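# Four arms open a pallet collar and set it on pallet

## Task

Unfold the pallet collar into its open shape and place it so it sits squarely on top of the pallet.

## Robot and tools

Robots: four Kinova Gen3 arms (arm1, arm2, arm3, arm4), seven joints each, with a Robotiq 2F-85 two-finger gripper. Reach is roughly 1.0 m from the joint 1 axis. Feet (base_link) in the scene frame, metres, quat_wxyz: arm1 x=-0.434 y=-0.870 z=+0.802 (+0.731, +0.005, +0.002, +0.682); arm2 x=+0.237 y=-0.879 z=+0.836 (+0.672, +0.004, +0.002, +0.740); arm3 x=+1.000 y=-0.073 z=+0.834 (+0.086, +0.000, +0.001, -0.996); arm4 x=-0.899 y=-0.147 z=+0.776 (+0.988, -0.007, +0.004, -0.155). Each foot looks along its own +x.

Frames: one scene frame in metres, origin on the floor, +z up. The hand point is the centre of the closed finger pads (pads 38 mm long); it lies about 2 cm behind the fingertips when shut or half open, about 0.5 cm when fully open. Fingers extend along the hand's +z and open/close along its y.

move: one action for any subset of arms. Arguments arm1..arm4 are separate objects, one per arm; each has "joints" (a dict keyed by name, not a list) and optional "min_time_s". Joint values are absolute targets, not offsets: joint1_rad..joint7_rad in radians, gripper_m in metres as fingertip gap. Ranges: joint1_rad, joint3_rad, joint5_rad, joint7_rad -69.115 to 69.115; joint2_rad -2.249 to 2.249 (0 = upright, positive leans forward); joint4_rad -2.579 to 2.579 (elbow, 0 straight); joint6_rad -2.099 to 2.099 (wrist, 0 straight); gripper_m 0 to 0.085. Done tolerance is ±0.01 rad for joints, ±0.003 m for the gripper. joint1 positive turns clockwise seen from above, and at 0 the arm extends along its foot's +x; joint7 positive rolls the hand counter-clockwise viewed from behind it. Joint names left out keep their old targets. min_time_s (0.1 to 8 s) sets a minimum duration for that arm; a single action never exceeds 15 s. Speed caps: 1.39 rad/s for joints 1-4, 1.22 rad/s for joints 5-7. On one arm, moved joints start and finish together from rest, so the hand may sweep a wide arc between postures. "cameras" picks images: arm1_cam_wrist..arm4_cam_wrist, cam_high, cam_low, or "all"; [] gives none. "blocking" true (default) returns when everything is at rest; false returns in about 0.5 s while motion continues, and a later move overrides only the joints it names. A move with no action reports full state and all images. Example: {"arm1": {"joints": {"gripper_m": 0.05}}, "arm2": {"joints": {"joint1_rad": 0.3}, "min_time_s": 2}}.

wait(seconds 0 to 10, cameras): lets time pass with no new command; it returns early once any running move reaches rest. stop(cameras): brakes all running motions; braked joints read "stopped" and may keep pressing on contact. zoom_image(camera, region [x0,y0,x1,y1] in pixels, origin top-left, max 504x504): enlarges part of that camera's newest image (images are 896x504). read_manual gives only licence texts. finished_scene(scene) ends the current scene irrevocably; the collar must stay in place without help.

Result lines: "move" lists arms that got a command; "as last shown" marks an uncommanded arm whose statuses read "not commanded". joint_status per joint: "moving", "done", "off_target" (resting away from target, maybe still pushing), "stopped", "time_out" (an uncommanded stop; the joint holds where it ended and remaining calls in that reply are skipped), "not_followed" (a safety check withholds targets to avoid self or inter-arm collision; gripper commands still run). Lines starting "previous command not reached" or "held back during" mean the same check. Joint velocities are in rad/s, "within noise" when idle. Joint torques are in N m, positive toward larger joint values, with per-arm offset and noise. Flange force is the external force on the gripper along the hand's x y z, including held weight; "no reading" near singularities or at start. A joint pressed on something can say "done" early.

Hazards: a strong squeeze between two robots fails the scene, including a gripper closing on another arm's fingers; the safety check does not guard finger opening/closing and may react late. The arms do not halt on contact and keep pushing. Torque over 104.5 N m (joints 1-4) or 51.3 N m (joints 5-7), or a joint straying over 5 degrees from plan, triggers a torque fault that freezes that arm for 10 s until a result says it accepts commands. Motors heat when holding loads, stretched out or pushing; MOTOR HOT appears at 60 °C, and at 75 °C an OVER-TEMPERATURE FAULT lets the arm sag for 30-60 s; resend targets afterwards (keys show "limit_stop_at_motor_heat"). Grip hardest by starting wide and commanding gripper_m well under the object width. Avoid dropping or flinging parts, slamming, striking fixed or heavy things, pushing anything off the work area or to the floor, and heavy strain on the gripper. Loose objects may get brief external nudges. The scene keeps running while you think, so plan tersely.

Each tool is called after "Call:" in YAML: its name, and indented under it one key for each argument.

## Session

Call:
move:

Scene clock: 0.00 s.
Joint torques (N m): no reading
Motor temperatures (°C): arm1=[29 33 31 35 43 38 40] | arm2=[31 32 31 39 36 40 40] | arm3=[32 32 32 32 36 43 44] | arm4=[35 36 31 33 39 40 44]
Flange force (N): no reading
Joint velocities: within noise
arm1.joint_positions: joint1_rad=-0.266 joint2_rad=-0.322 joint3_rad=-0.070 joint4_rad=+1.467 joint5_rad=-0.025 joint6_rad=+1.972 joint7_rad=+1.690 gripper_m=+0.085
arm1.joint_status: not commanded
arm1.hand: x=-0.4586 y=-0.7148 z=+1.3058 quat_wxyz=(-0.007, +0.831, -0.556, -0.015) (m; scene frame)
arm2.joint_positions: joint1_rad=+0.169 joint2_rad=-0.405 joint3_rad=-0.124 joint4_rad=+1.485 joint5_rad=-0.046 joint6_rad=+2.001 joint7_rad=+1.567 gripper_m=+0.085
arm2.joint_status: not commanded
arm2.hand: x=+0.2361 y=-0.7513 z=+1.3452 quat_wxyz=(-0.021, +0.727, -0.686, -0.022) (m; scene frame)
arm3.joint_positions: joint1_rad=-0.395 joint2_rad=-0.361 joint3_rad=-0.122 joint4_rad=+1.569 joint5_rad=+0.001 joint6_rad=+1.948 joint7_rad=+1.410 gripper_m=+0.085
arm3.joint_status: not commanded
arm3.hand: x=+0.8804 y=-0.1494 z=+1.3130 quat_wxyz=(+0.024, -0.966, -0.257, +0.001) (m; scene frame)
arm4.joint_positions: joint1_rad=-0.488 joint2_rad=-0.406 joint3_rad=-0.102 joint4_rad=+1.489 joint5_rad=-0.007 joint6_rad=+1.926 joint7_rad=+1.877 gripper_m=+0.085
arm4.joint_status: not commanded
arm4.hand: x=-0.7439 y=-0.1129 z=+1.2841 quat_wxyz=(-0.059, +0.286, -0.956, +0.023) (m; scene frame)
pictures: arm1_cam_wrist, arm2_cam_wrist, arm3_cam_wrist, arm4_cam_wrist, cam_high, cam_low

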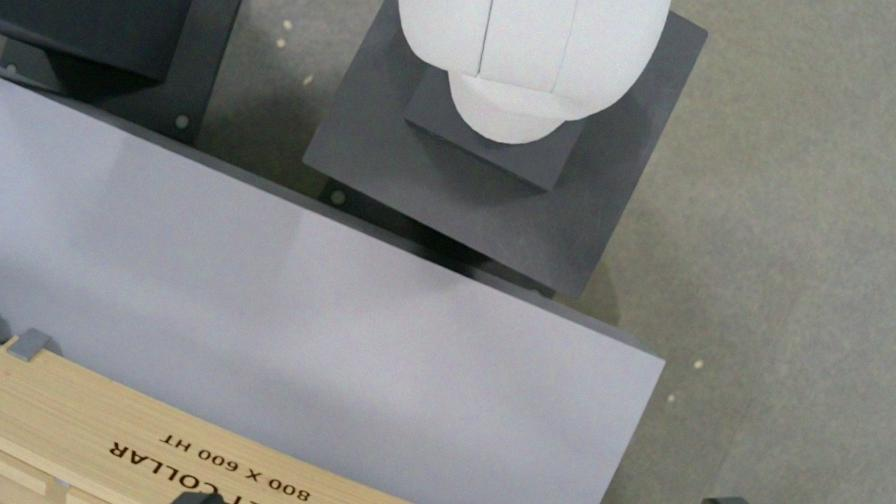

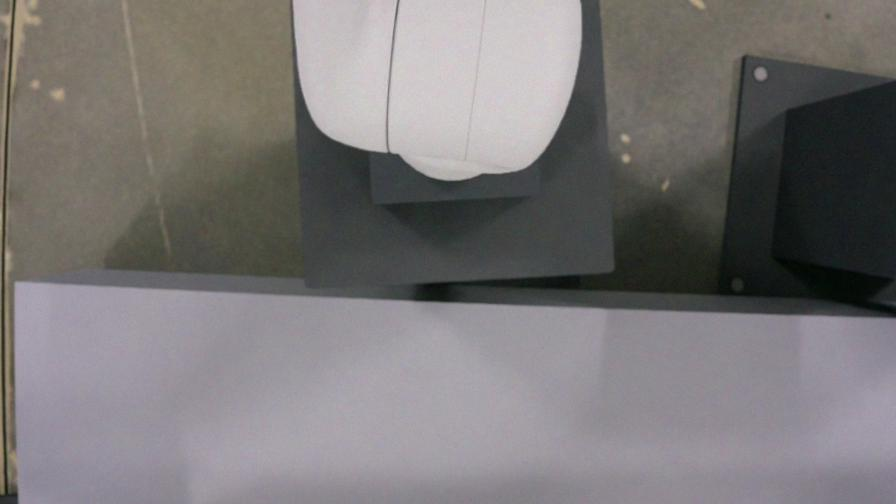

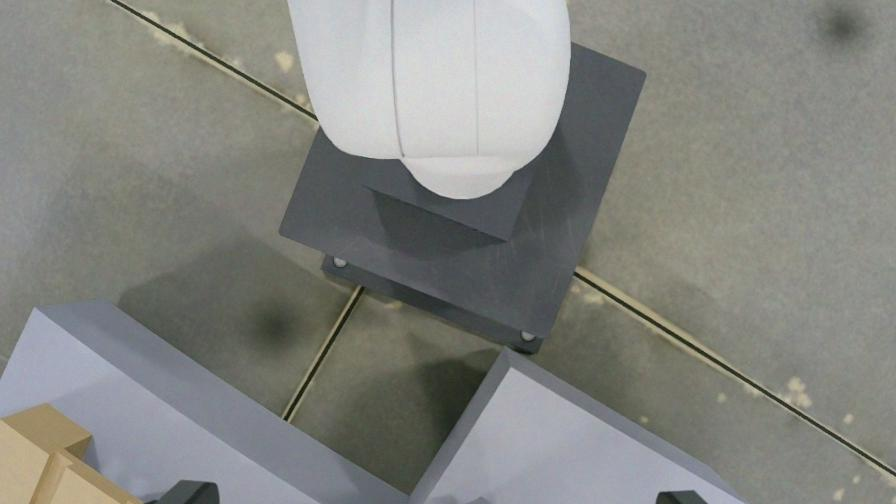

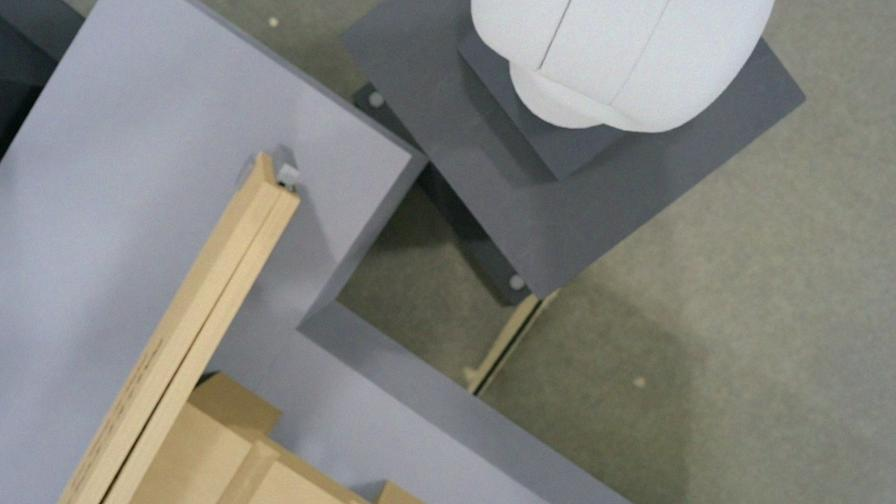

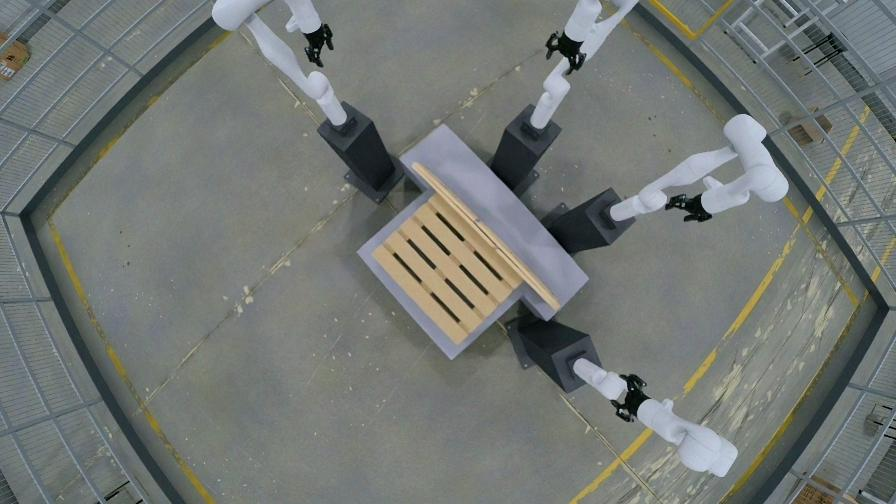

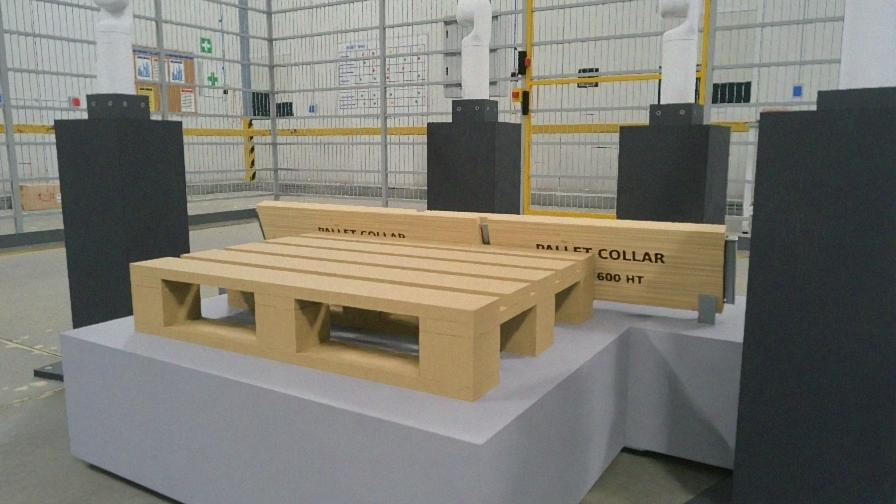

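Call:
zoom_image:
  camera: "cam_high"
  region: [340, 100, 620, 380]

Call:
zoom_image:
  camera: "cam_low"
  region: [240, 180, 500, 326]

Call:
zoom_image:
  camera: "cam_low"
  region: [460, 190, 760, 360]

Scaled by 1.800 from the camera's image (finer frame: 1280x720).

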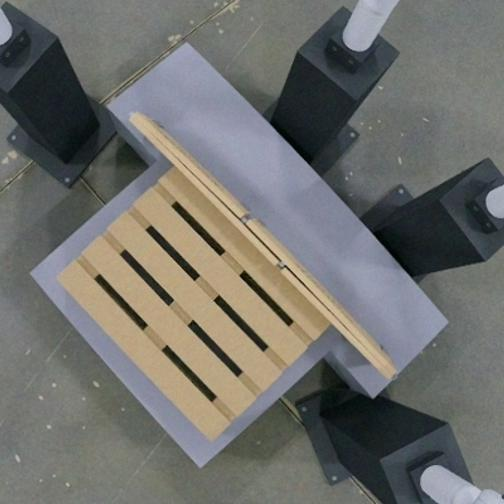

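Scaled by 1.938 from the camera's image (finer frame: 1280x720).

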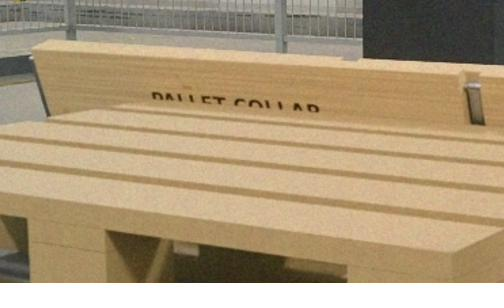

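Scaled by 1.680 from the camera's image (finer frame: 1280x720).

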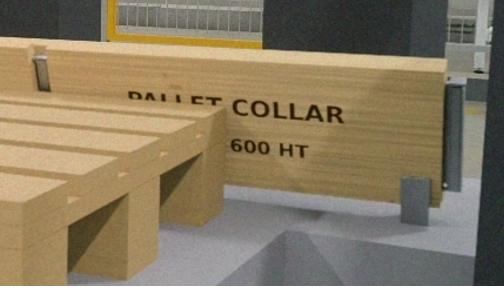

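Call:
move:
  arm1: {"joints":{"joint1_rad":-0.07,"joint2_rad":0.619,"joint3_rad":0,"joint4_rad":1.515,"joint5_rad":0,"joint6_rad":1.008,"joint7_rad":1.571}}
  arm2: {"joints":{"joint1_rad":0.096,"joint2_rad":0.619,"joint3_rad":0,"joint4_rad":1.515,"joint5_rad":0,"joint6_rad":1.008,"joint7_rad":1.571}}
  arm3: {"joints":{"joint1_rad":0.389,"joint2_rad":0.753,"joint3_rad":0,"joint4_rad":0.705,"joint5_rad":0,"joint6_rad":1.684,"joint7_rad":1.787}}
  arm4: {"joints":{"joint1_rad":-0.800,"joint2_rad":0.538,"joint3_rad":0,"joint4_rad":1.003,"joint5_rad":0,"joint6_rad":1.600,"joint7_rad":1.082}}
  cameras: ["arm1_cam_wrist","arm2_cam_wrist","arm3_cam_wrist","arm4_cam_wrist"]

Scene clock: 197.07 s.
Joint torques (N m): arm1=[0.1 -21.1 0.29 -8 0.15 -0.06 -0.21] | arm2=[-0.48 -19.96 0.29 -9.6 -0.07 -0.09 -0.19] | arm3=[1.05 -24.07 -0.61 -8.08 0.06 0.46 0.44] | arm4=[0.55 -19.82 0.83 -8.12 -0.06 0.15 -0.14]
Motor temperatures (°C): arm1=[29 33 31 35 43 38 40] | arm2=[31 31 31 39 36 40 40] | arm3=[32 31 32 32 36 43 43] | arm4=[34 36 31 33 38 39 43]
Flange force (N): arm1=[-2.3 -0.1 2.7] | arm2=[6.2 -0.8 3.4] | arm3=[-9.3 0.0 -2.8] | arm4=[-4.0 2.4 -2.2]
move: arm1 done; arm2 done; arm3 done; arm4 done
Joint velocities: within noise
arm1.joint_positions: joint1_rad=-0.070 joint2_rad=+0.619 joint3_rad=+0.000 joint4_rad=+1.515 joint5_rad=+0.000 joint6_rad=+1.008 joint7_rad=+1.571 gripper_m=+0.085
arm1.joint_status: all done
arm1.hand: x=-0.4086 y=-0.3608 z=+0.9532 quat_wxyz=(+0.001, +0.708, -0.707, -0.005)
arm2.joint_positions: joint1_rad=+0.096 joint2_rad=+0.619 joint3_rad=+0.000 joint4_rad=+1.515 joint5_rad=+0.000 joint6_rad=+1.008 joint7_rad=+1.571 gripper_m=+0.085
arm2.joint_status: all done
arm2.hand: x=+0.2623 y=-0.3697 z=+0.9859 quat_wxyz=(+0.002, +0.707, -0.707, -0.004)
arm3.joint_positions: joint1_rad=+0.389 joint2_rad=+0.753 joint3_rad=+0.000 joint4_rad=+0.705 joint5_rad=+0.000 joint6_rad=+1.684 joint7_rad=+1.787 gripper_m=+0.085
arm3.joint_status: all done
arm3.hand: x=+0.4192 y=+0.0795 z=+1.1503 quat_wxyz=(+0.001, -1.000, +0.000, +0.000)
arm4.joint_positions: joint1_rad=-0.800 joint2_rad=+0.538 joint3_rad=+0.000 joint4_rad=+1.003 joint5_rad=+0.000 joint6_rad=+1.600 joint7_rad=+1.082 gripper_m=+0.085
arm4.joint_status: all done
arm4.hand: x=-0.4161 y=+0.0843 z=+1.1124 quat_wxyz=(+0.005, +0.000, -1.000, +0.006)

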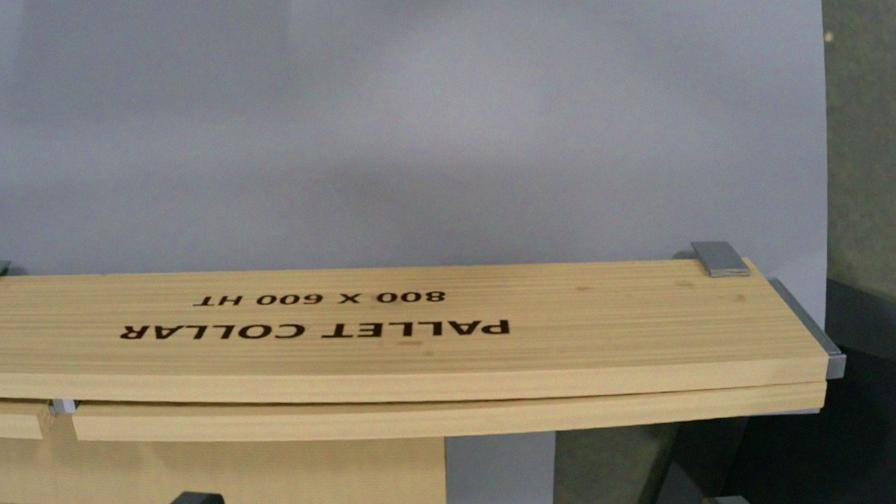

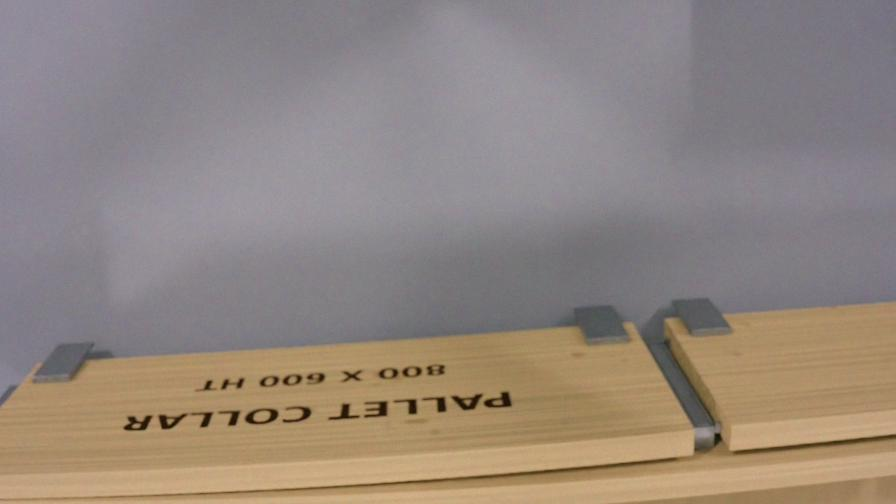

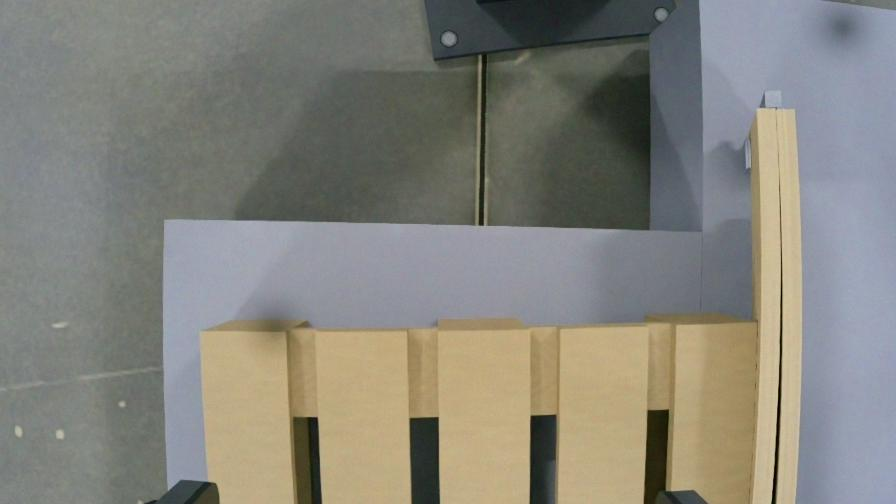

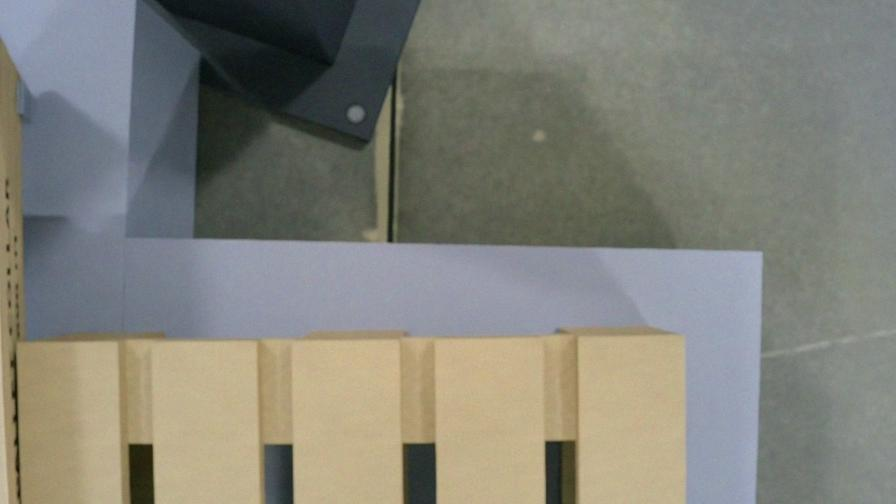

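Call:
zoom_image:
  camera: "arm1_cam_wrist"
  region: [0, 350, 240, 504]

Call:
zoom_image:
  camera: "arm2_cam_wrist"
  region: [560, 280, 780, 480]

Call:
zoom_image:
  camera: "arm1_cam_wrist"
  region: [660, 220, 880, 430]

Call:
zoom_image:
  camera: "arm3_cam_wrist"
  region: [690, 70, 840, 504]

Scaled by 2.100 from the camera's image (finer frame: 1280x720).

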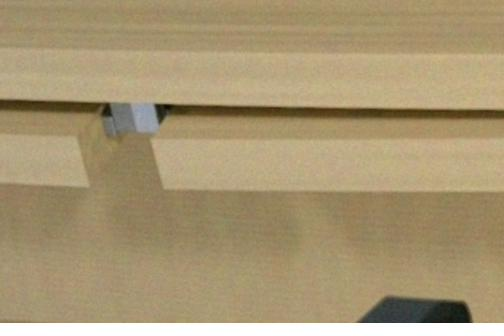

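Scaled by 2.291 from the camera's image (finer frame: 1280x720).

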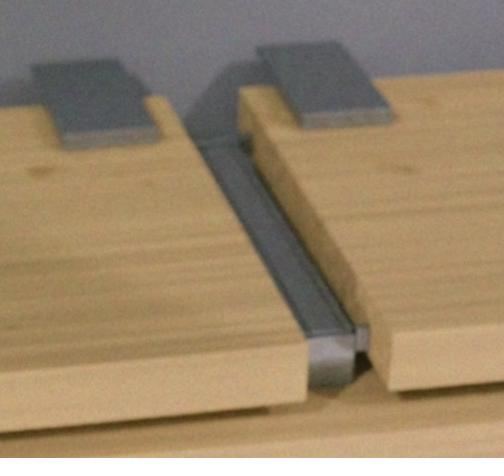

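Scaled by 2.291 from the camera's image (finer frame: 1280x720).

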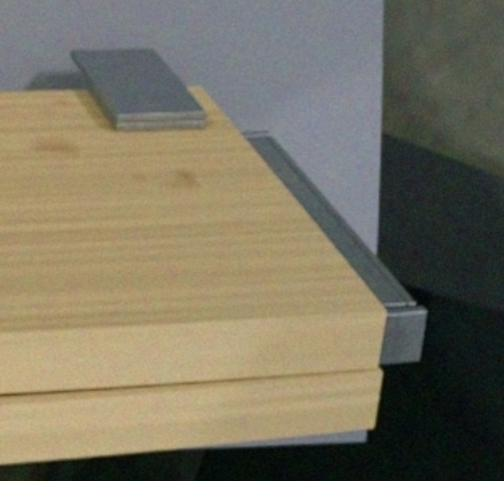

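Scaled by 1.161 from the camera's image (finer frame: 1280x720).

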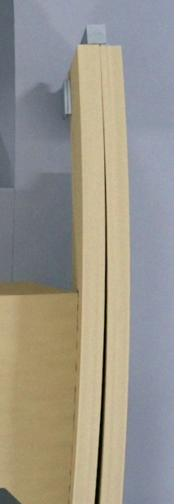

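Call:
move:
  arm2: {"joints":{"joint1_rad":-0.3375,"joint2_rad":1.2786,"joint3_rad":0,"joint4_rad":0.7227,"joint5_rad":0,"joint6_rad":1.1403,"joint7_rad":1.137}}
  cameras: ["arm2_cam_wrist"]

Call:
zoom_image:
  camera: "arm2_cam_wrist"
  region: [120, 150, 770, 350]

Scene clock: 443.13 s.
Joint torques (N m): arm1=[0.07 -21 0.33 -7.99 0.13 -0.05 -0.22] | arm2=[-0.51 -27.89 0.45 -10.26 -0.09 -0.08 -0.19] | arm3=[1.05 -24.08 -0.62 -8.1 0.04 0.47 0.44] | arm4=[0.49 -19.85 0.87 -8.1 -0.08 0.15 -0.2]
Motor temperatures (°C): arm1=[29 34 30 35 43 38 40] | arm2=[31 33 30 39 36 40 40] | arm3=[31 33 32 32 36 43 43] | arm4=[34 37 30 33 38 39 43]
Flange force (N): arm1=[-2.1 -0.1 2.5] | arm2=[13.2 -6.4 0.4] | arm3=[-9.1 0.1 -2.6] | arm4=[-4.2 2.3 -2.2]
move: arm2 done
Joint velocities: within noise
arm1, arm3, arm4: as last shown
arm2.joint_positions: joint1_rad=-0.338 joint2_rad=+1.279 joint3_rad=+0.000 joint4_rad=+0.723 joint5_rad=+0.000 joint6_rad=+1.140 joint7_rad=+1.137 gripper_m=+0.085
arm2.joint_status: all done
arm2.hand: x=-0.0308 y=-0.2439 z=+0.8037 quat_wxyz=(+0.002, +0.707, -0.707, -0.004)
arm3.hand: x=+0.4192 y=+0.0795 z=+1.1503 quat_wxyz=(+0.001, -1.000, +0.000, -0.001)

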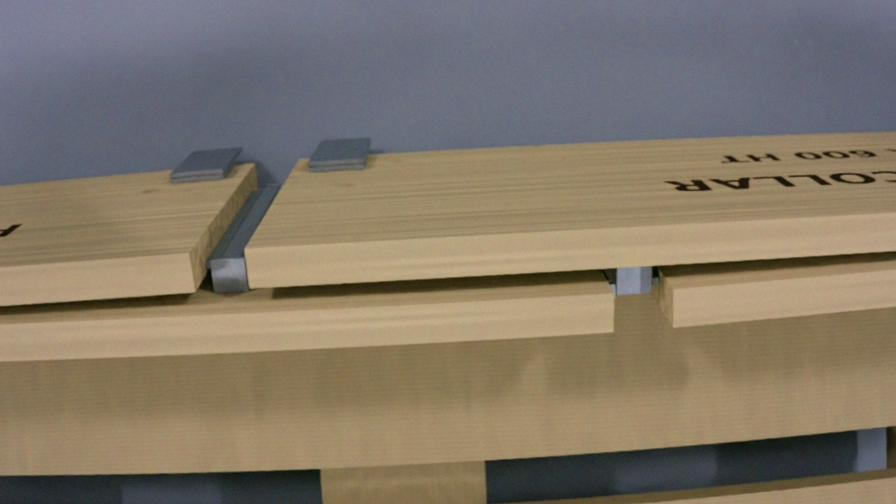

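Region (120, 150, 770, 350) is 650x200 pixels. A region can be at most 504 by 504 pixels.

Call:
zoom_image:
  camera: "arm2_cam_wrist"
  region: [140, 120, 400, 360]

Call:
zoom_image:
  camera: "arm2_cam_wrist"
  region: [500, 200, 760, 440]

Scaled by 1.938 from the camera's image (finer frame: 1280x720).

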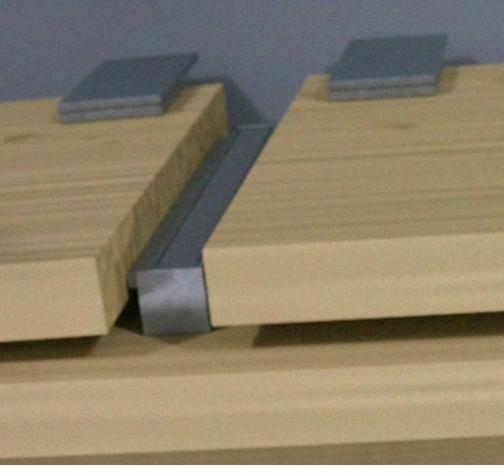

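Scaled by 1.938 from the camera's image (finer frame: 1280x720).

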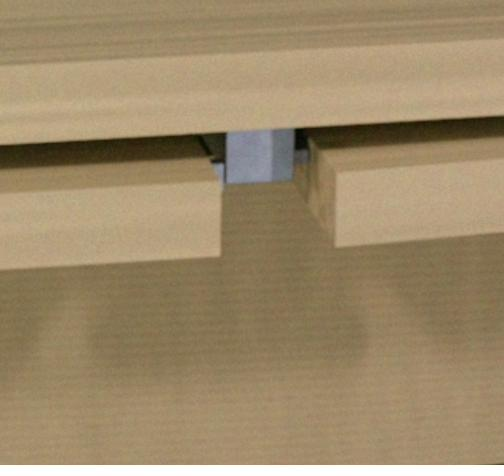

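Call:
move:
  arm1: {"joints":{"joint1_rad":-0.0693,"joint2_rad":1.411,"joint3_rad":0,"joint4_rad":1.2757,"joint5_rad":0,"joint6_rad":0.4549,"joint7_rad":0}}
  arm2: {"joints":{"joint1_rad":0.096,"joint2_rad":1.5673,"joint3_rad":0,"joint4_rad":0.9281,"joint5_rad":0,"joint6_rad":0.6462,"joint7_rad":0}}
  cameras: ["arm1_cam_wrist","arm2_cam_wrist"]

Scene clock: 880.20 s.
Joint torques (N m): arm1=[0.03 -25.97 0.45 -4.29 0.1 -0.09 -0.24] | arm2=[-0.49 -26.05 0.4 -7.45 -0.08 -0.13 -0.16] | arm3=[1.02 -24.09 -0.59 -8.08 0.07 0.48 0.46] | arm4=[0.56 -19.82 0.7 -8.03 -0.07 0.17 -0.18]
Motor temperatures (°C): arm1=[29 34 30 35 43 38 40] | arm2=[31 35 30 40 35 40 40] | arm3=[31 33 31 33 35 43 43] | arm4=[34 37 30 33 38 39 43]
Flange force (N): arm1=[0.0 1.2 4.0] | arm2=[-0.4 -10.4 -3.5] | arm3=[-9.3 0.0 -2.7] | arm4=[-4.3 2.5 -2.4]
move: arm1 done; arm2 done
Joint velocities: within noise
arm1.joint_positions: joint1_rad=-0.069 joint2_rad=+1.411 joint3_rad=+0.000 joint4_rad=+1.276 joint5_rad=+0.000 joint6_rad=+0.455 joint7_rad=+0.000 gripper_m=+0.085
arm1.joint_status: all done
arm1.hand: x=-0.4120 y=-0.3148 z=+0.5631 quat_wxyz=(+0.005, +0.000, -1.000, -0.003)
arm2.joint_positions: joint1_rad=+0.096 joint2_rad=+1.567 joint3_rad=+0.000 joint4_rad=+0.928 joint5_rad=+0.000 joint6_rad=+0.646 joint7_rad=+0.000 gripper_m=+0.085
arm2.joint_status: all done
arm2.hand: x=+0.2588 y=-0.2684 z=+0.5618 quat_wxyz=(+0.004, +0.000, -1.000, -0.001)
arm3, arm4: as last shown

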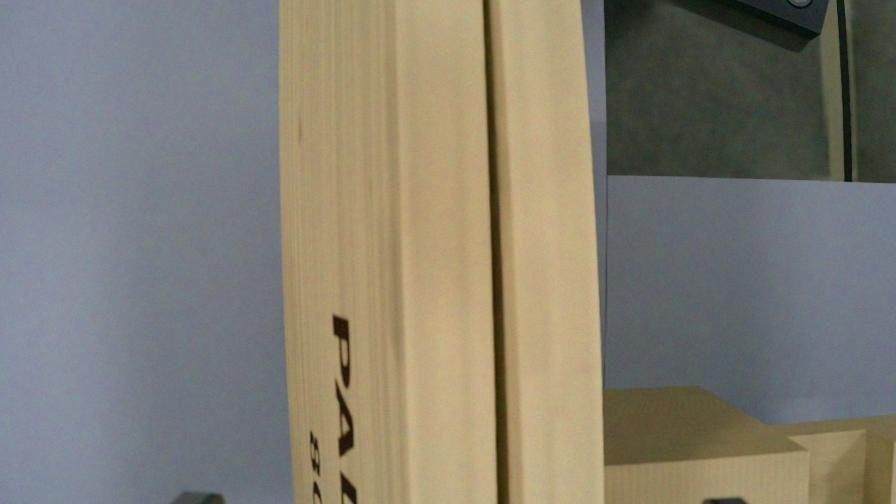

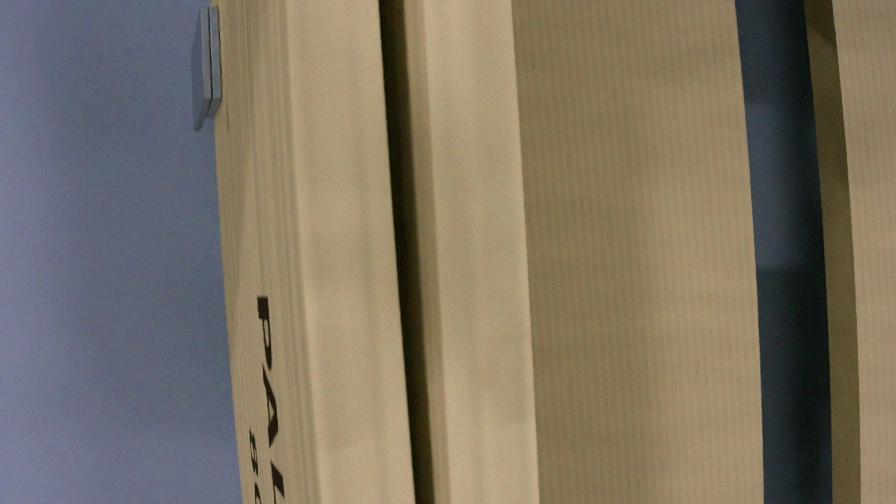

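Call:
move:
  arm1: {"joints":{"gripper_m":0.03}}
  arm2: {"joints":{"gripper_m":0.03}}
  cameras: ["arm1_cam_wrist","arm2_cam_wrist"]

Scene clock: 955.43 s.
Joint torques (N m): arm1=[0.09 -25.91 0.46 -4.32 0.12 -0.08 -0.23] | arm2=[-0.47 -26.05 0.45 -7.45 -0.08 -0.12 -0.16] | arm3=[0.98 -24.06 -0.58 -8.03 0.04 0.48 0.45] | arm4=[0.53 -19.77 0.78 -8.09 -0.11 0.16 -0.12]
Motor temperatures (°C): arm1=[29 35 30 35 43 38 40] | arm2=[31 35 30 39 35 40 40] | arm3=[31 33 31 33 35 43 43] | arm4=[34 37 30 33 38 39 43]
Flange force (N): arm1=[0.2 1.0 3.8] | arm2=[-0.4 -10.4 -3.5] | arm3=[-9.4 -0.1 -2.8] | arm4=[-4.0 2.4 -2.2]
move: arm1 done; arm2 done
Joint velocities: within noise
arm1.joint_positions: joint1_rad=-0.069 joint2_rad=+1.411 joint3_rad=+0.000 joint4_rad=+1.276 joint5_rad=+0.000 joint6_rad=+0.455 joint7_rad=+0.000 gripper_m=+0.030
arm1.joint_status: all done
arm1.hand: x=-0.4120 y=-0.3148 z=+0.5631 quat_wxyz=(+0.005, +0.000, -1.000, -0.003)
arm2.joint_positions: joint1_rad=+0.096 joint2_rad=+1.567 joint3_rad=+0.000 joint4_rad=+0.928 joint5_rad=+0.000 joint6_rad=+0.646 joint7_rad=+0.000 gripper_m=+0.030
arm2.joint_status: all done
arm2.hand: x=+0.2588 y=-0.2684 z=+0.5618 quat_wxyz=(+0.004, +0.000, -1.000, -0.001)
arm3, arm4: as last shown

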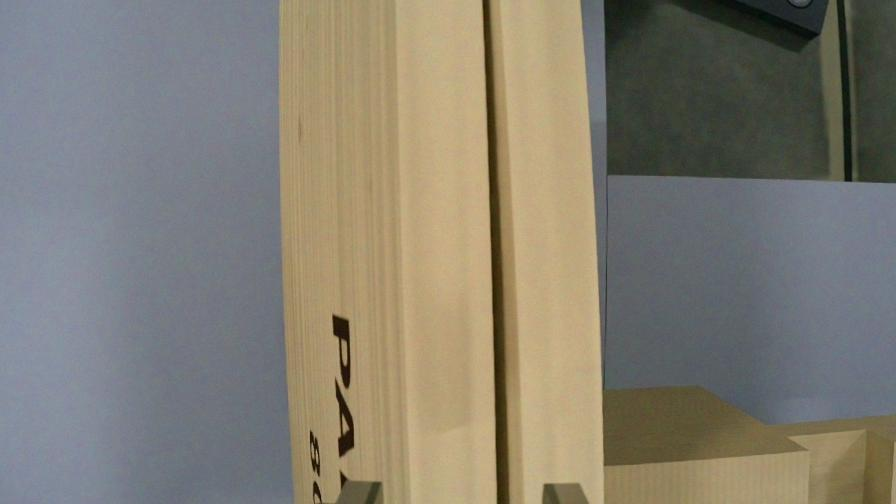

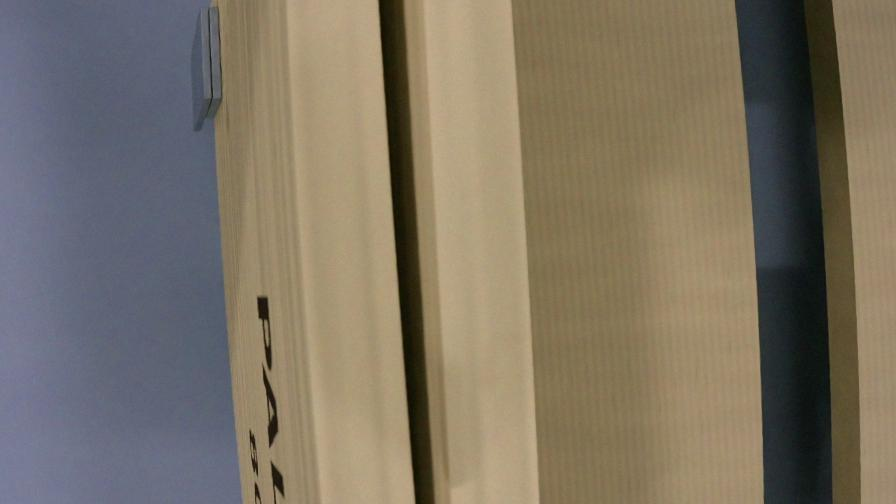

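Call:
move:
  arm1: {"joints":{"gripper_m":0.085}}
  arm2: {"joints":{"gripper_m":0.085}}

Call:
move:
  arm1: {"joints":{"joint2_rad":1.59,"joint4_rad":1.1188,"joint6_rad":0.4328},"min_time_s":3}
  arm2: {"joints":{"joint2_rad":1.7447,"joint4_rad":0.7656,"joint6_rad":0.6313},"min_time_s":3}
  cameras: ["arm1_cam_wrist","arm2_cam_wrist","cam_low"]

Scene clock: 987.33 s.
Joint torques (N m): arm1=[0.12 -25.95 0.42 -4.27 0.15 -0.1 -0.2] | arm2=[-0.47 -26.03 0.42 -7.44 -0.13 -0.15 -0.2] | arm3=[1.03 -24.12 -0.63 -8.1 0.06 0.46 0.46] | arm4=[0.48 -19.79 0.81 -8.13 -0.06 0.18 -0.16]
Motor temperatures (°C): arm1=[29 35 30 35 43 38 40] | arm2=[31 35 30 39 35 40 40] | arm3=[31 33 31 33 35 42 43] | arm4=[34 37 30 33 38 39 43]
Flange force (N): arm1=[0.3 1.3 4.0] | arm2=[-0.5 -10.3 -3.5] | arm3=[-9.3 0.0 -2.7] | arm4=[-3.9 2.2 -2.1]
move: arm1 done; arm2 done
Joint velocities: within noise
arm1.joint_positions: joint1_rad=-0.069 joint2_rad=+1.411 joint3_rad=+0.000 joint4_rad=+1.276 joint5_rad=+0.000 joint6_rad=+0.455 joint7_rad=+0.000 gripper_m=+0.085
arm1.joint_status: all done
arm1.hand: x=-0.4120 y=-0.3148 z=+0.5631 quat_wxyz=(+0.005, +0.000, -1.000, -0.003)
arm2.joint_positions: joint1_rad=+0.096 joint2_rad=+1.567 joint3_rad=+0.000 joint4_rad=+0.928 joint5_rad=+0.000 joint6_rad=+0.646 joint7_rad=+0.000 gripper_m=+0.085
arm2.joint_status: all done
arm2.hand: x=+0.2588 y=-0.2684 z=+0.5618 quat_wxyz=(+0.004, +0.000, -1.000, -0.001)
arm3, arm4: as last shown
pictures: none

Scene clock: 990.63 s.
Joint torques (N m): arm1=[0.17 -26 0.5 -4.13 0.06 -0.16 -0.27] | arm2=[-0.49 -25.64 0.44 -7.33 -0.1 -0.14 -0.19] | arm3=[1.03 -24.06 -0.63 -8.06 0.04 0.45 0.44] | arm4=[0.59 -19.82 0.76 -8.13 -0.09 0.15 -0.14]
Motor temperatures (°C): arm1=[29 35 30 35 43 38 40] | arm2=[31 35 30 39 35 40 40] | arm3=[31 33 31 33 35 42 43] | arm4=[34 37 30 33 38 39 43]
Flange force (N): arm1=[0.2 1.3 4.0] | arm2=[-0.4 -11.7 -5.7] | arm3=[-9.4 0.0 -2.9] | arm4=[-3.9 2.4 -2.1]
move: arm1 done; arm2 done
Joint velocities: within noise
arm1.joint_positions: joint1_rad=-0.069 joint2_rad=+1.590 joint3_rad=+0.000 joint4_rad=+1.119 joint5_rad=+0.000 joint6_rad=+0.433 joint7_rad=+0.000 gripper_m=+0.085
arm1.joint_status: all done
arm1.hand: x=-0.4128 y=-0.3154 z=+0.4851 quat_wxyz=(+0.005, +0.000, -1.000, -0.003)
arm2.joint_positions: joint1_rad=+0.096 joint2_rad=+1.745 joint3_rad=+0.000 joint4_rad=+0.766 joint5_rad=+0.000 joint6_rad=+0.631 joint7_rad=+0.000 gripper_m=+0.085
arm2.joint_status: all done
arm2.hand: x=+0.2582 y=-0.2783 z=+0.4847 quat_wxyz=(+0.004, +0.000, -1.000, -0.001)
arm3, arm4: as last shown

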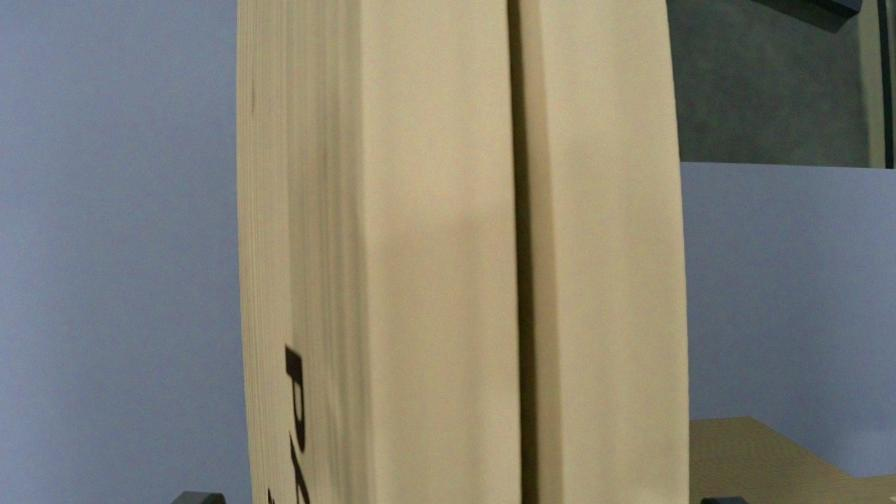

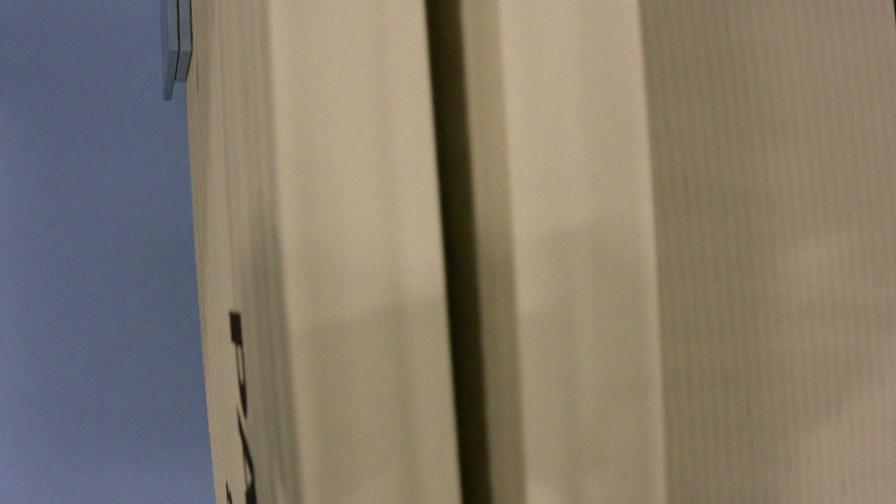

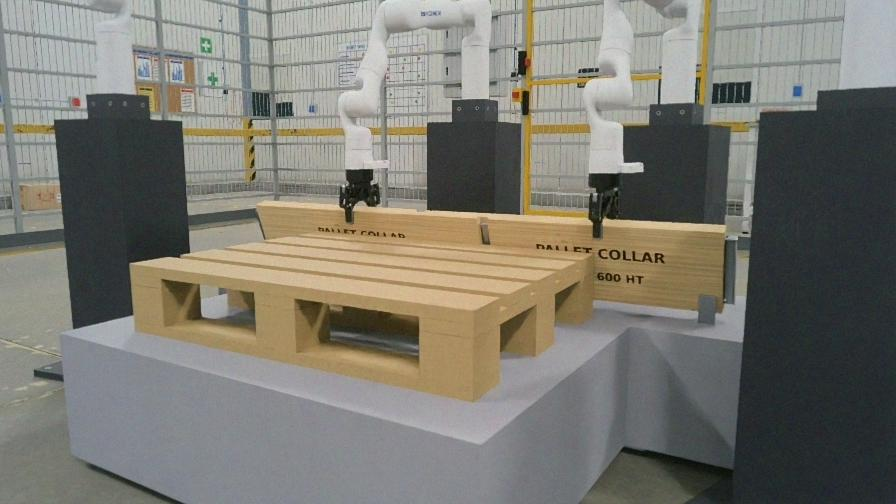

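Call:
move:
  arm1: {"joints":{"joint2_rad":1.5469,"joint4_rad":1.3313,"joint6_rad":0.2634},"min_time_s":4}
  arm2: {"joints":{"joint2_rad":1.6681,"joint4_rad":1.043,"joint6_rad":0.4305},"min_time_s":4}
  cameras: ["arm1_cam_wrist","arm2_cam_wrist","cam_low"]

Scene clock: 1025.03 s.
Joint torques (N m): arm1=[0.1 -24.53 0.52 -2.68 0.13 -0.12 -0.26] | arm2=[-0.47 -24.32 0.47 -5.74 -0.07 -0.15 -0.18] | arm3=[1.03 -24.08 -0.6 -8.07 0.07 0.46 0.46] | arm4=[0.52 -19.77 0.78 -8.12 -0.1 0.2 -0.15]
Motor temperatures (°C): arm1=[29 35 30 35 43 38 40] | arm2=[31 35 30 39 35 40 40] | arm3=[31 33 31 33 35 42 43] | arm4=[34 37 30 33 38 39 43]
Flange force (N): arm1=[0.2 0.5 3.9] | arm2=[-0.6 -8.4 -4.2] | arm3=[-9.3 0.0 -2.8] | arm4=[-3.8 2.2 -2.0]
move: arm1 done; arm2 done
Joint velocities: within noise
arm1.joint_positions: joint1_rad=-0.069 joint2_rad=+1.547 joint3_rad=+0.000 joint4_rad=+1.331 joint5_rad=+0.000 joint6_rad=+0.263 joint7_rad=+0.000 gripper_m=+0.085
arm1.joint_status: all done
arm1.hand: x=-0.4128 y=-0.3654 z=+0.4848 quat_wxyz=(+0.005, +0.000, -1.000, -0.003)
arm2.joint_positions: joint1_rad=+0.096 joint2_rad=+1.668 joint3_rad=+0.000 joint4_rad=+1.043 joint5_rad=+0.000 joint6_rad=+0.430 joint7_rad=+0.000 gripper_m=+0.085
arm2.joint_status: all done
arm2.hand: x=+0.2583 y=-0.3283 z=+0.4846 quat_wxyz=(+0.004, +0.000, -1.000, -0.001)
arm3, arm4: as last shown

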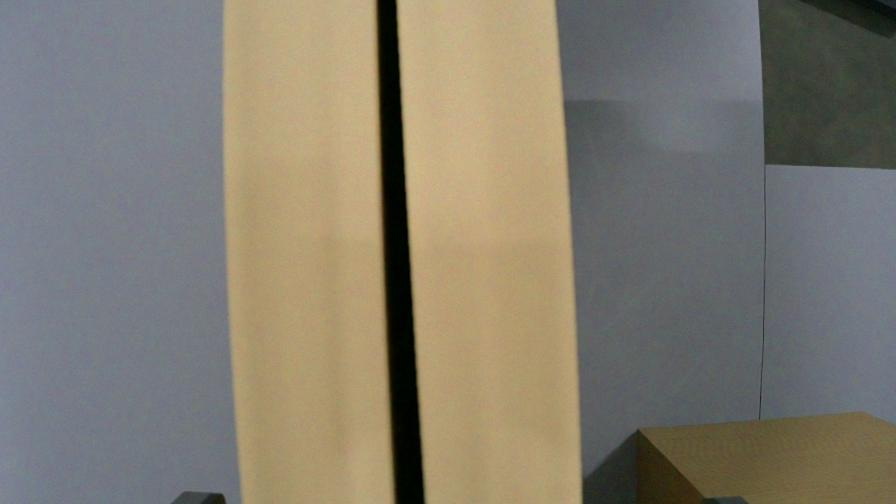

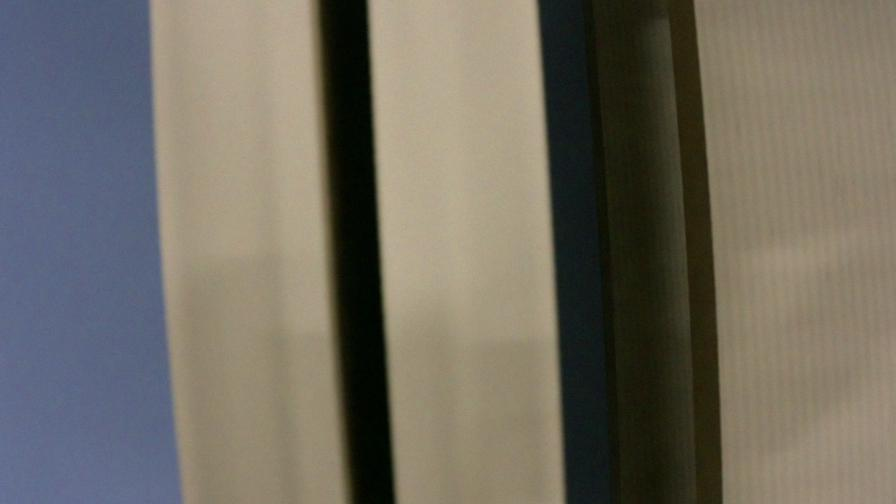

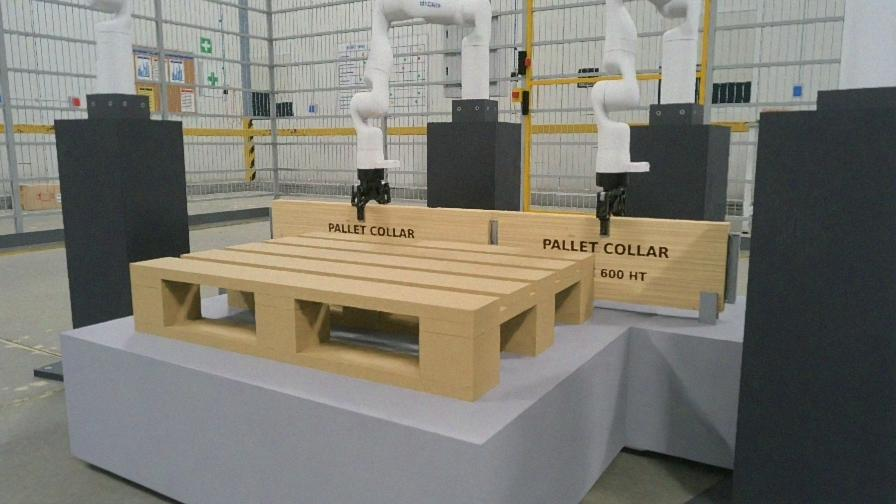

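Call:
move:
  arm1: {"joints":{"joint2_rad":1.2821,"joint4_rad":1.5385,"joint6_rad":0.321}}

Call:
move:
  arm1: {"joints":{"joint1_rad":0.5863,"joint2_rad":1.4806,"joint4_rad":0.8493,"joint6_rad":0.8117,"joint7_rad":0.6905,"gripper_m":0.03}}
  cameras: ["arm1_cam_wrist"]

Scene clock: 1108.50 s.
Joint torques (N m): arm1=[0.08 -24.23 0.46 -3.2 0.09 -0.11 -0.25] | arm2=[-0.49 -24.32 0.41 -5.8 -0.07 -0.12 -0.19] | arm3=[1.02 -24.09 -0.63 -8.06 0.06 0.46 0.46] | arm4=[0.5 -19.79 0.75 -8.15 -0.06 0.17 -0.17]
Motor temperatures (°C): arm1=[29 38 30 34 43 38 40] | arm2=[31 37 30 39 35 40 40] | arm3=[31 33 31 33 35 42 43] | arm4=[34 37 30 33 38 39 43]
Flange force (N): arm1=[0.2 0.6 4.0] | arm2=[-0.6 -8.9 -4.4] | arm3=[-9.5 0.0 -2.9] | arm4=[-3.8 2.1 -2.0]
move: arm1 done
Joint velocities: within noise
arm1.joint_positions: joint1_rad=-0.069 joint2_rad=+1.282 joint3_rad=+0.000 joint4_rad=+1.538 joint5_rad=+0.000 joint6_rad=+0.321 joint7_rad=+0.000 gripper_m=+0.085
arm1.joint_status: all done
arm1.hand: x=-0.4117 y=-0.3660 z=+0.5998 quat_wxyz=(+0.005, +0.000, -1.000, -0.003)
arm2, arm3, arm4: as last shown
arm2.hand: x=+0.2582 y=-0.3283 z=+0.4846 quat_wxyz=(+0.004, +0.000, -1.000, -0.001)
pictures: none

Scene clock: 1110.47 s.
Joint torques (N m): arm1=[0 -28.62 0.53 -6.85 0.09 -0.03 -0.26] | arm2=[-0.46 -24.36 0.42 -5.75 -0.09 -0.15 -0.18] | arm3=[1.02 -24.07 -0.62 -8.08 0.06 0.47 0.45] | arm4=[0.53 -19.87 0.74 -8.13 -0.05 0.2 -0.15]
Motor temperatures (°C): arm1=[29 38 30 35 43 38 40] | arm2=[31 37 30 39 35 40 40] | arm3=[31 33 31 33 35 42 43] | arm4=[34 37 30 33 38 39 43]
Flange force (N): arm1=[-1.7 1.8 3.7] | arm2=[-0.6 -8.4 -4.1] | arm3=[-9.2 0.0 -2.7] | arm4=[-4.0 2.3 -2.0]
move: arm1 done
Joint velocities: within noise
arm1.joint_positions: joint1_rad=+0.586 joint2_rad=+1.481 joint3_rad=+0.000 joint4_rad=+0.849 joint5_rad=+0.000 joint6_rad=+0.812 joint7_rad=+0.691 gripper_m=+0.030
arm1.joint_status: all done
arm1.hand: x=-0.0223 y=-0.3705 z=+0.5961 quat_wxyz=(+0.005, +0.018, -1.000, -0.003)
arm2: as last shown
arm3.joint_positions: joint1_rad=+0.389 joint2_rad=+0.753 joint3_rad=+0.000 joint4_rad=+0.705 joint5_rad=+0.000 joint6_rad=+1.684 joint7_rad=+1.787 gripper_m=+0.085
arm3.joint_status: not commanded
arm3.hand: x=+0.4192 y=+0.0795 z=+1.1503 quat_wxyz=(+0.001, -1.000, +0.000, -0.001)
arm4.joint_positions: joint1_rad=-0.800 joint2_rad=+0.538 joint3_rad=+0.000 joint4_rad=+1.003 joint5_rad=+0.000 joint6_rad=+1.600 joint7_rad=+1.082 gripper_m=+0.085
arm4.joint_status: not commanded
arm4.hand: x=-0.4161 y=+0.0843 z=+1.1124 quat_wxyz=(+0.005, +0.000, -1.000, +0.006)

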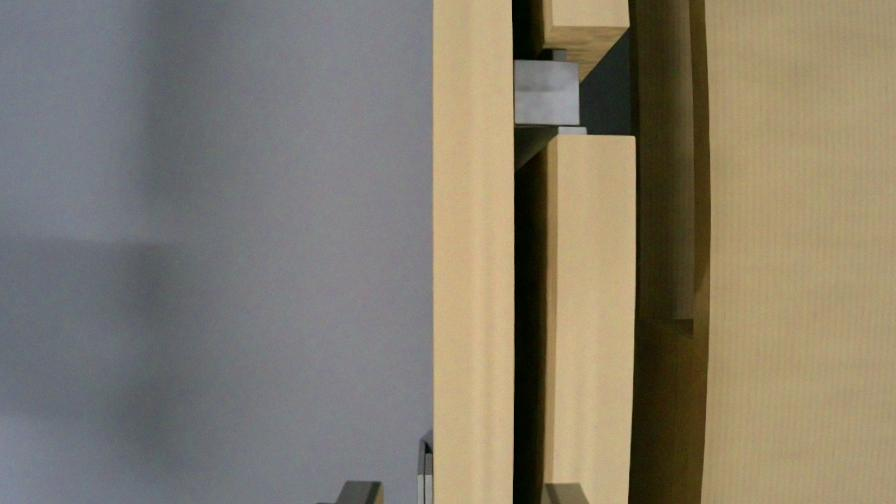

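Call:
move:
  arm1: {"joints":{"joint1_rad":0.5877,"joint2_rad":1.5809,"joint4_rad":0.762,"joint6_rad":0.7987,"joint7_rad":0.6918}}
  cameras: ["arm1_cam_wrist"]

Call:
zoom_image:
  camera: "arm1_cam_wrist"
  region: [300, 350, 660, 504]

Scene clock: 1138.40 s.
Joint torques (N m): arm1=[-0.02 -28.65 0.56 -6.76 0.12 -0.01 -0.2] | arm2=[-0.51 -24.34 0.46 -5.75 -0.08 -0.14 -0.18] | arm3=[1.04 -24.11 -0.61 -8.08 0.05 0.44 0.46] | arm4=[0.53 -19.8 0.81 -8.12 -0.08 0.13 -0.17]
Motor temperatures (°C): arm1=[29 37 30 35 43 38 40] | arm2=[31 37 30 39 35 40 40] | arm3=[31 33 31 33 35 42 43] | arm4=[34 37 30 33 38 39 43]
Flange force (N): arm1=[-1.8 2.1 4.0] | arm2=[-0.6 -8.5 -4.2] | arm3=[-9.4 0.0 -2.8] | arm4=[-4.0 2.3 -2.2]
move: arm1 done
Joint velocities: within noise
arm1.joint_positions: joint1_rad=+0.588 joint2_rad=+1.581 joint3_rad=+0.000 joint4_rad=+0.762 joint5_rad=+0.000 joint6_rad=+0.799 joint7_rad=+0.692 gripper_m=+0.030
arm1.joint_status: all done
arm1.hand: x=-0.0227 y=-0.3718 z=+0.5509 quat_wxyz=(+0.005, +0.018, -1.000, -0.003)
arm2, arm3, arm4: as last shown

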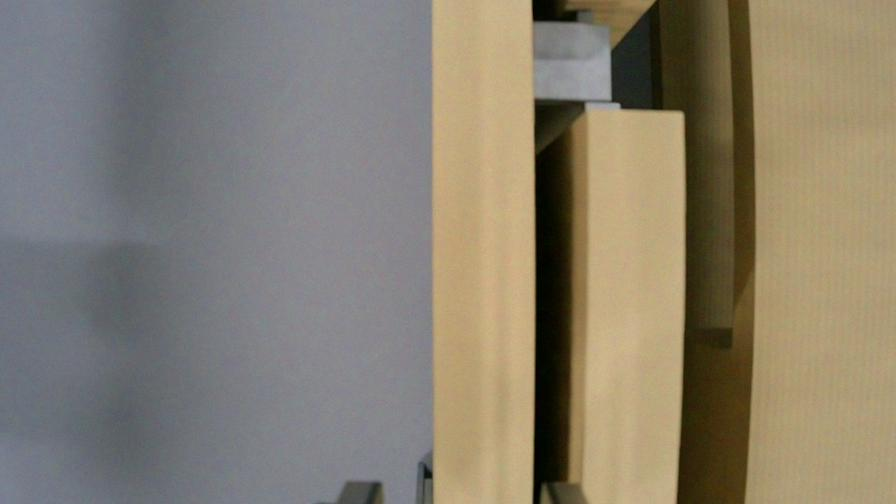

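Scaled by 1.400 from the camera's image (finer frame: 1280x720).

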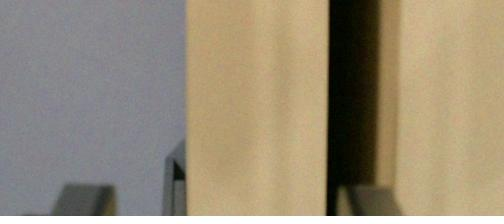

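Call:
move:
  arm1: {"joints":{"joint2_rad":1.6202,"joint4_rad":0.7203,"joint6_rad":0.8011},"min_time_s":2}
  cameras: ["arm1_cam_wrist"]

Call:
zoom_image:
  camera: "arm1_cam_wrist"
  region: [300, 350, 660, 504]

Scene clock: 1158.70 s.
Joint torques (N m): arm1=[-0.01 -28.7 0.55 -6.79 0.1 -0.07 -0.27] | arm2=[-0.46 -24.32 0.38 -5.7 -0.09 -0.14 -0.2] | arm3=[1.02 -24.08 -0.65 -8.08 0.07 0.49 0.44] | arm4=[0.5 -19.85 0.82 -8.11 -0.06 0.14 -0.15]
Motor temperatures (°C): arm1=[29 37 30 35 43 38 40] | arm2=[31 37 30 39 35 40 40] | arm3=[31 33 31 33 35 42 43] | arm4=[34 37 30 33 38 39 43]
Flange force (N): arm1=[-2.2 2.3 4.3] | arm2=[-0.6 -8.3 -4.1] | arm3=[-9.2 0.0 -2.7] | arm4=[-4.1 2.4 -2.2]
move: arm1 done
Joint velocities: within noise
arm1.joint_positions: joint1_rad=+0.588 joint2_rad=+1.620 joint3_rad=+0.000 joint4_rad=+0.720 joint5_rad=+0.000 joint6_rad=+0.801 joint7_rad=+0.692 gripper_m=+0.030
arm1.joint_status: all done
arm1.hand: x=-0.0229 y=-0.3717 z=+0.5350 quat_wxyz=(+0.005, +0.018, -1.000, -0.003)
arm2, arm3, arm4: as last shown

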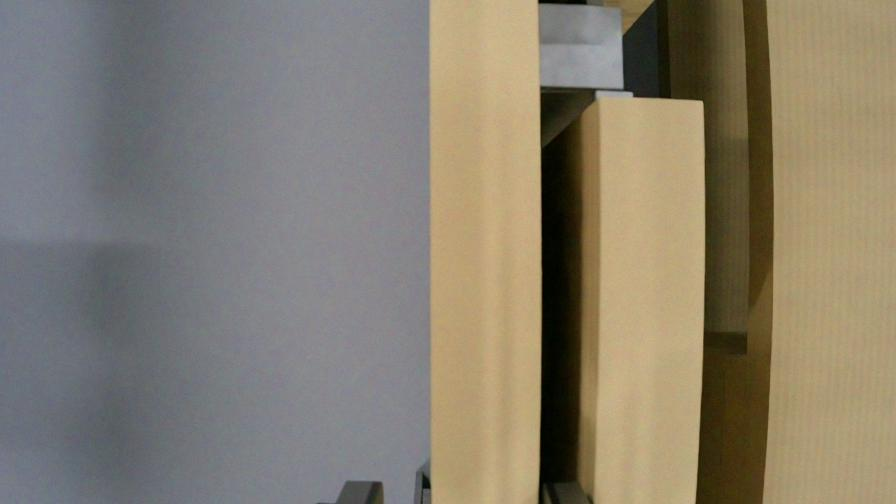

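Scaled by 1.400 from the camera's image (finer frame: 1280x720).

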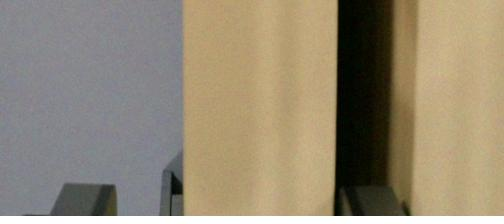

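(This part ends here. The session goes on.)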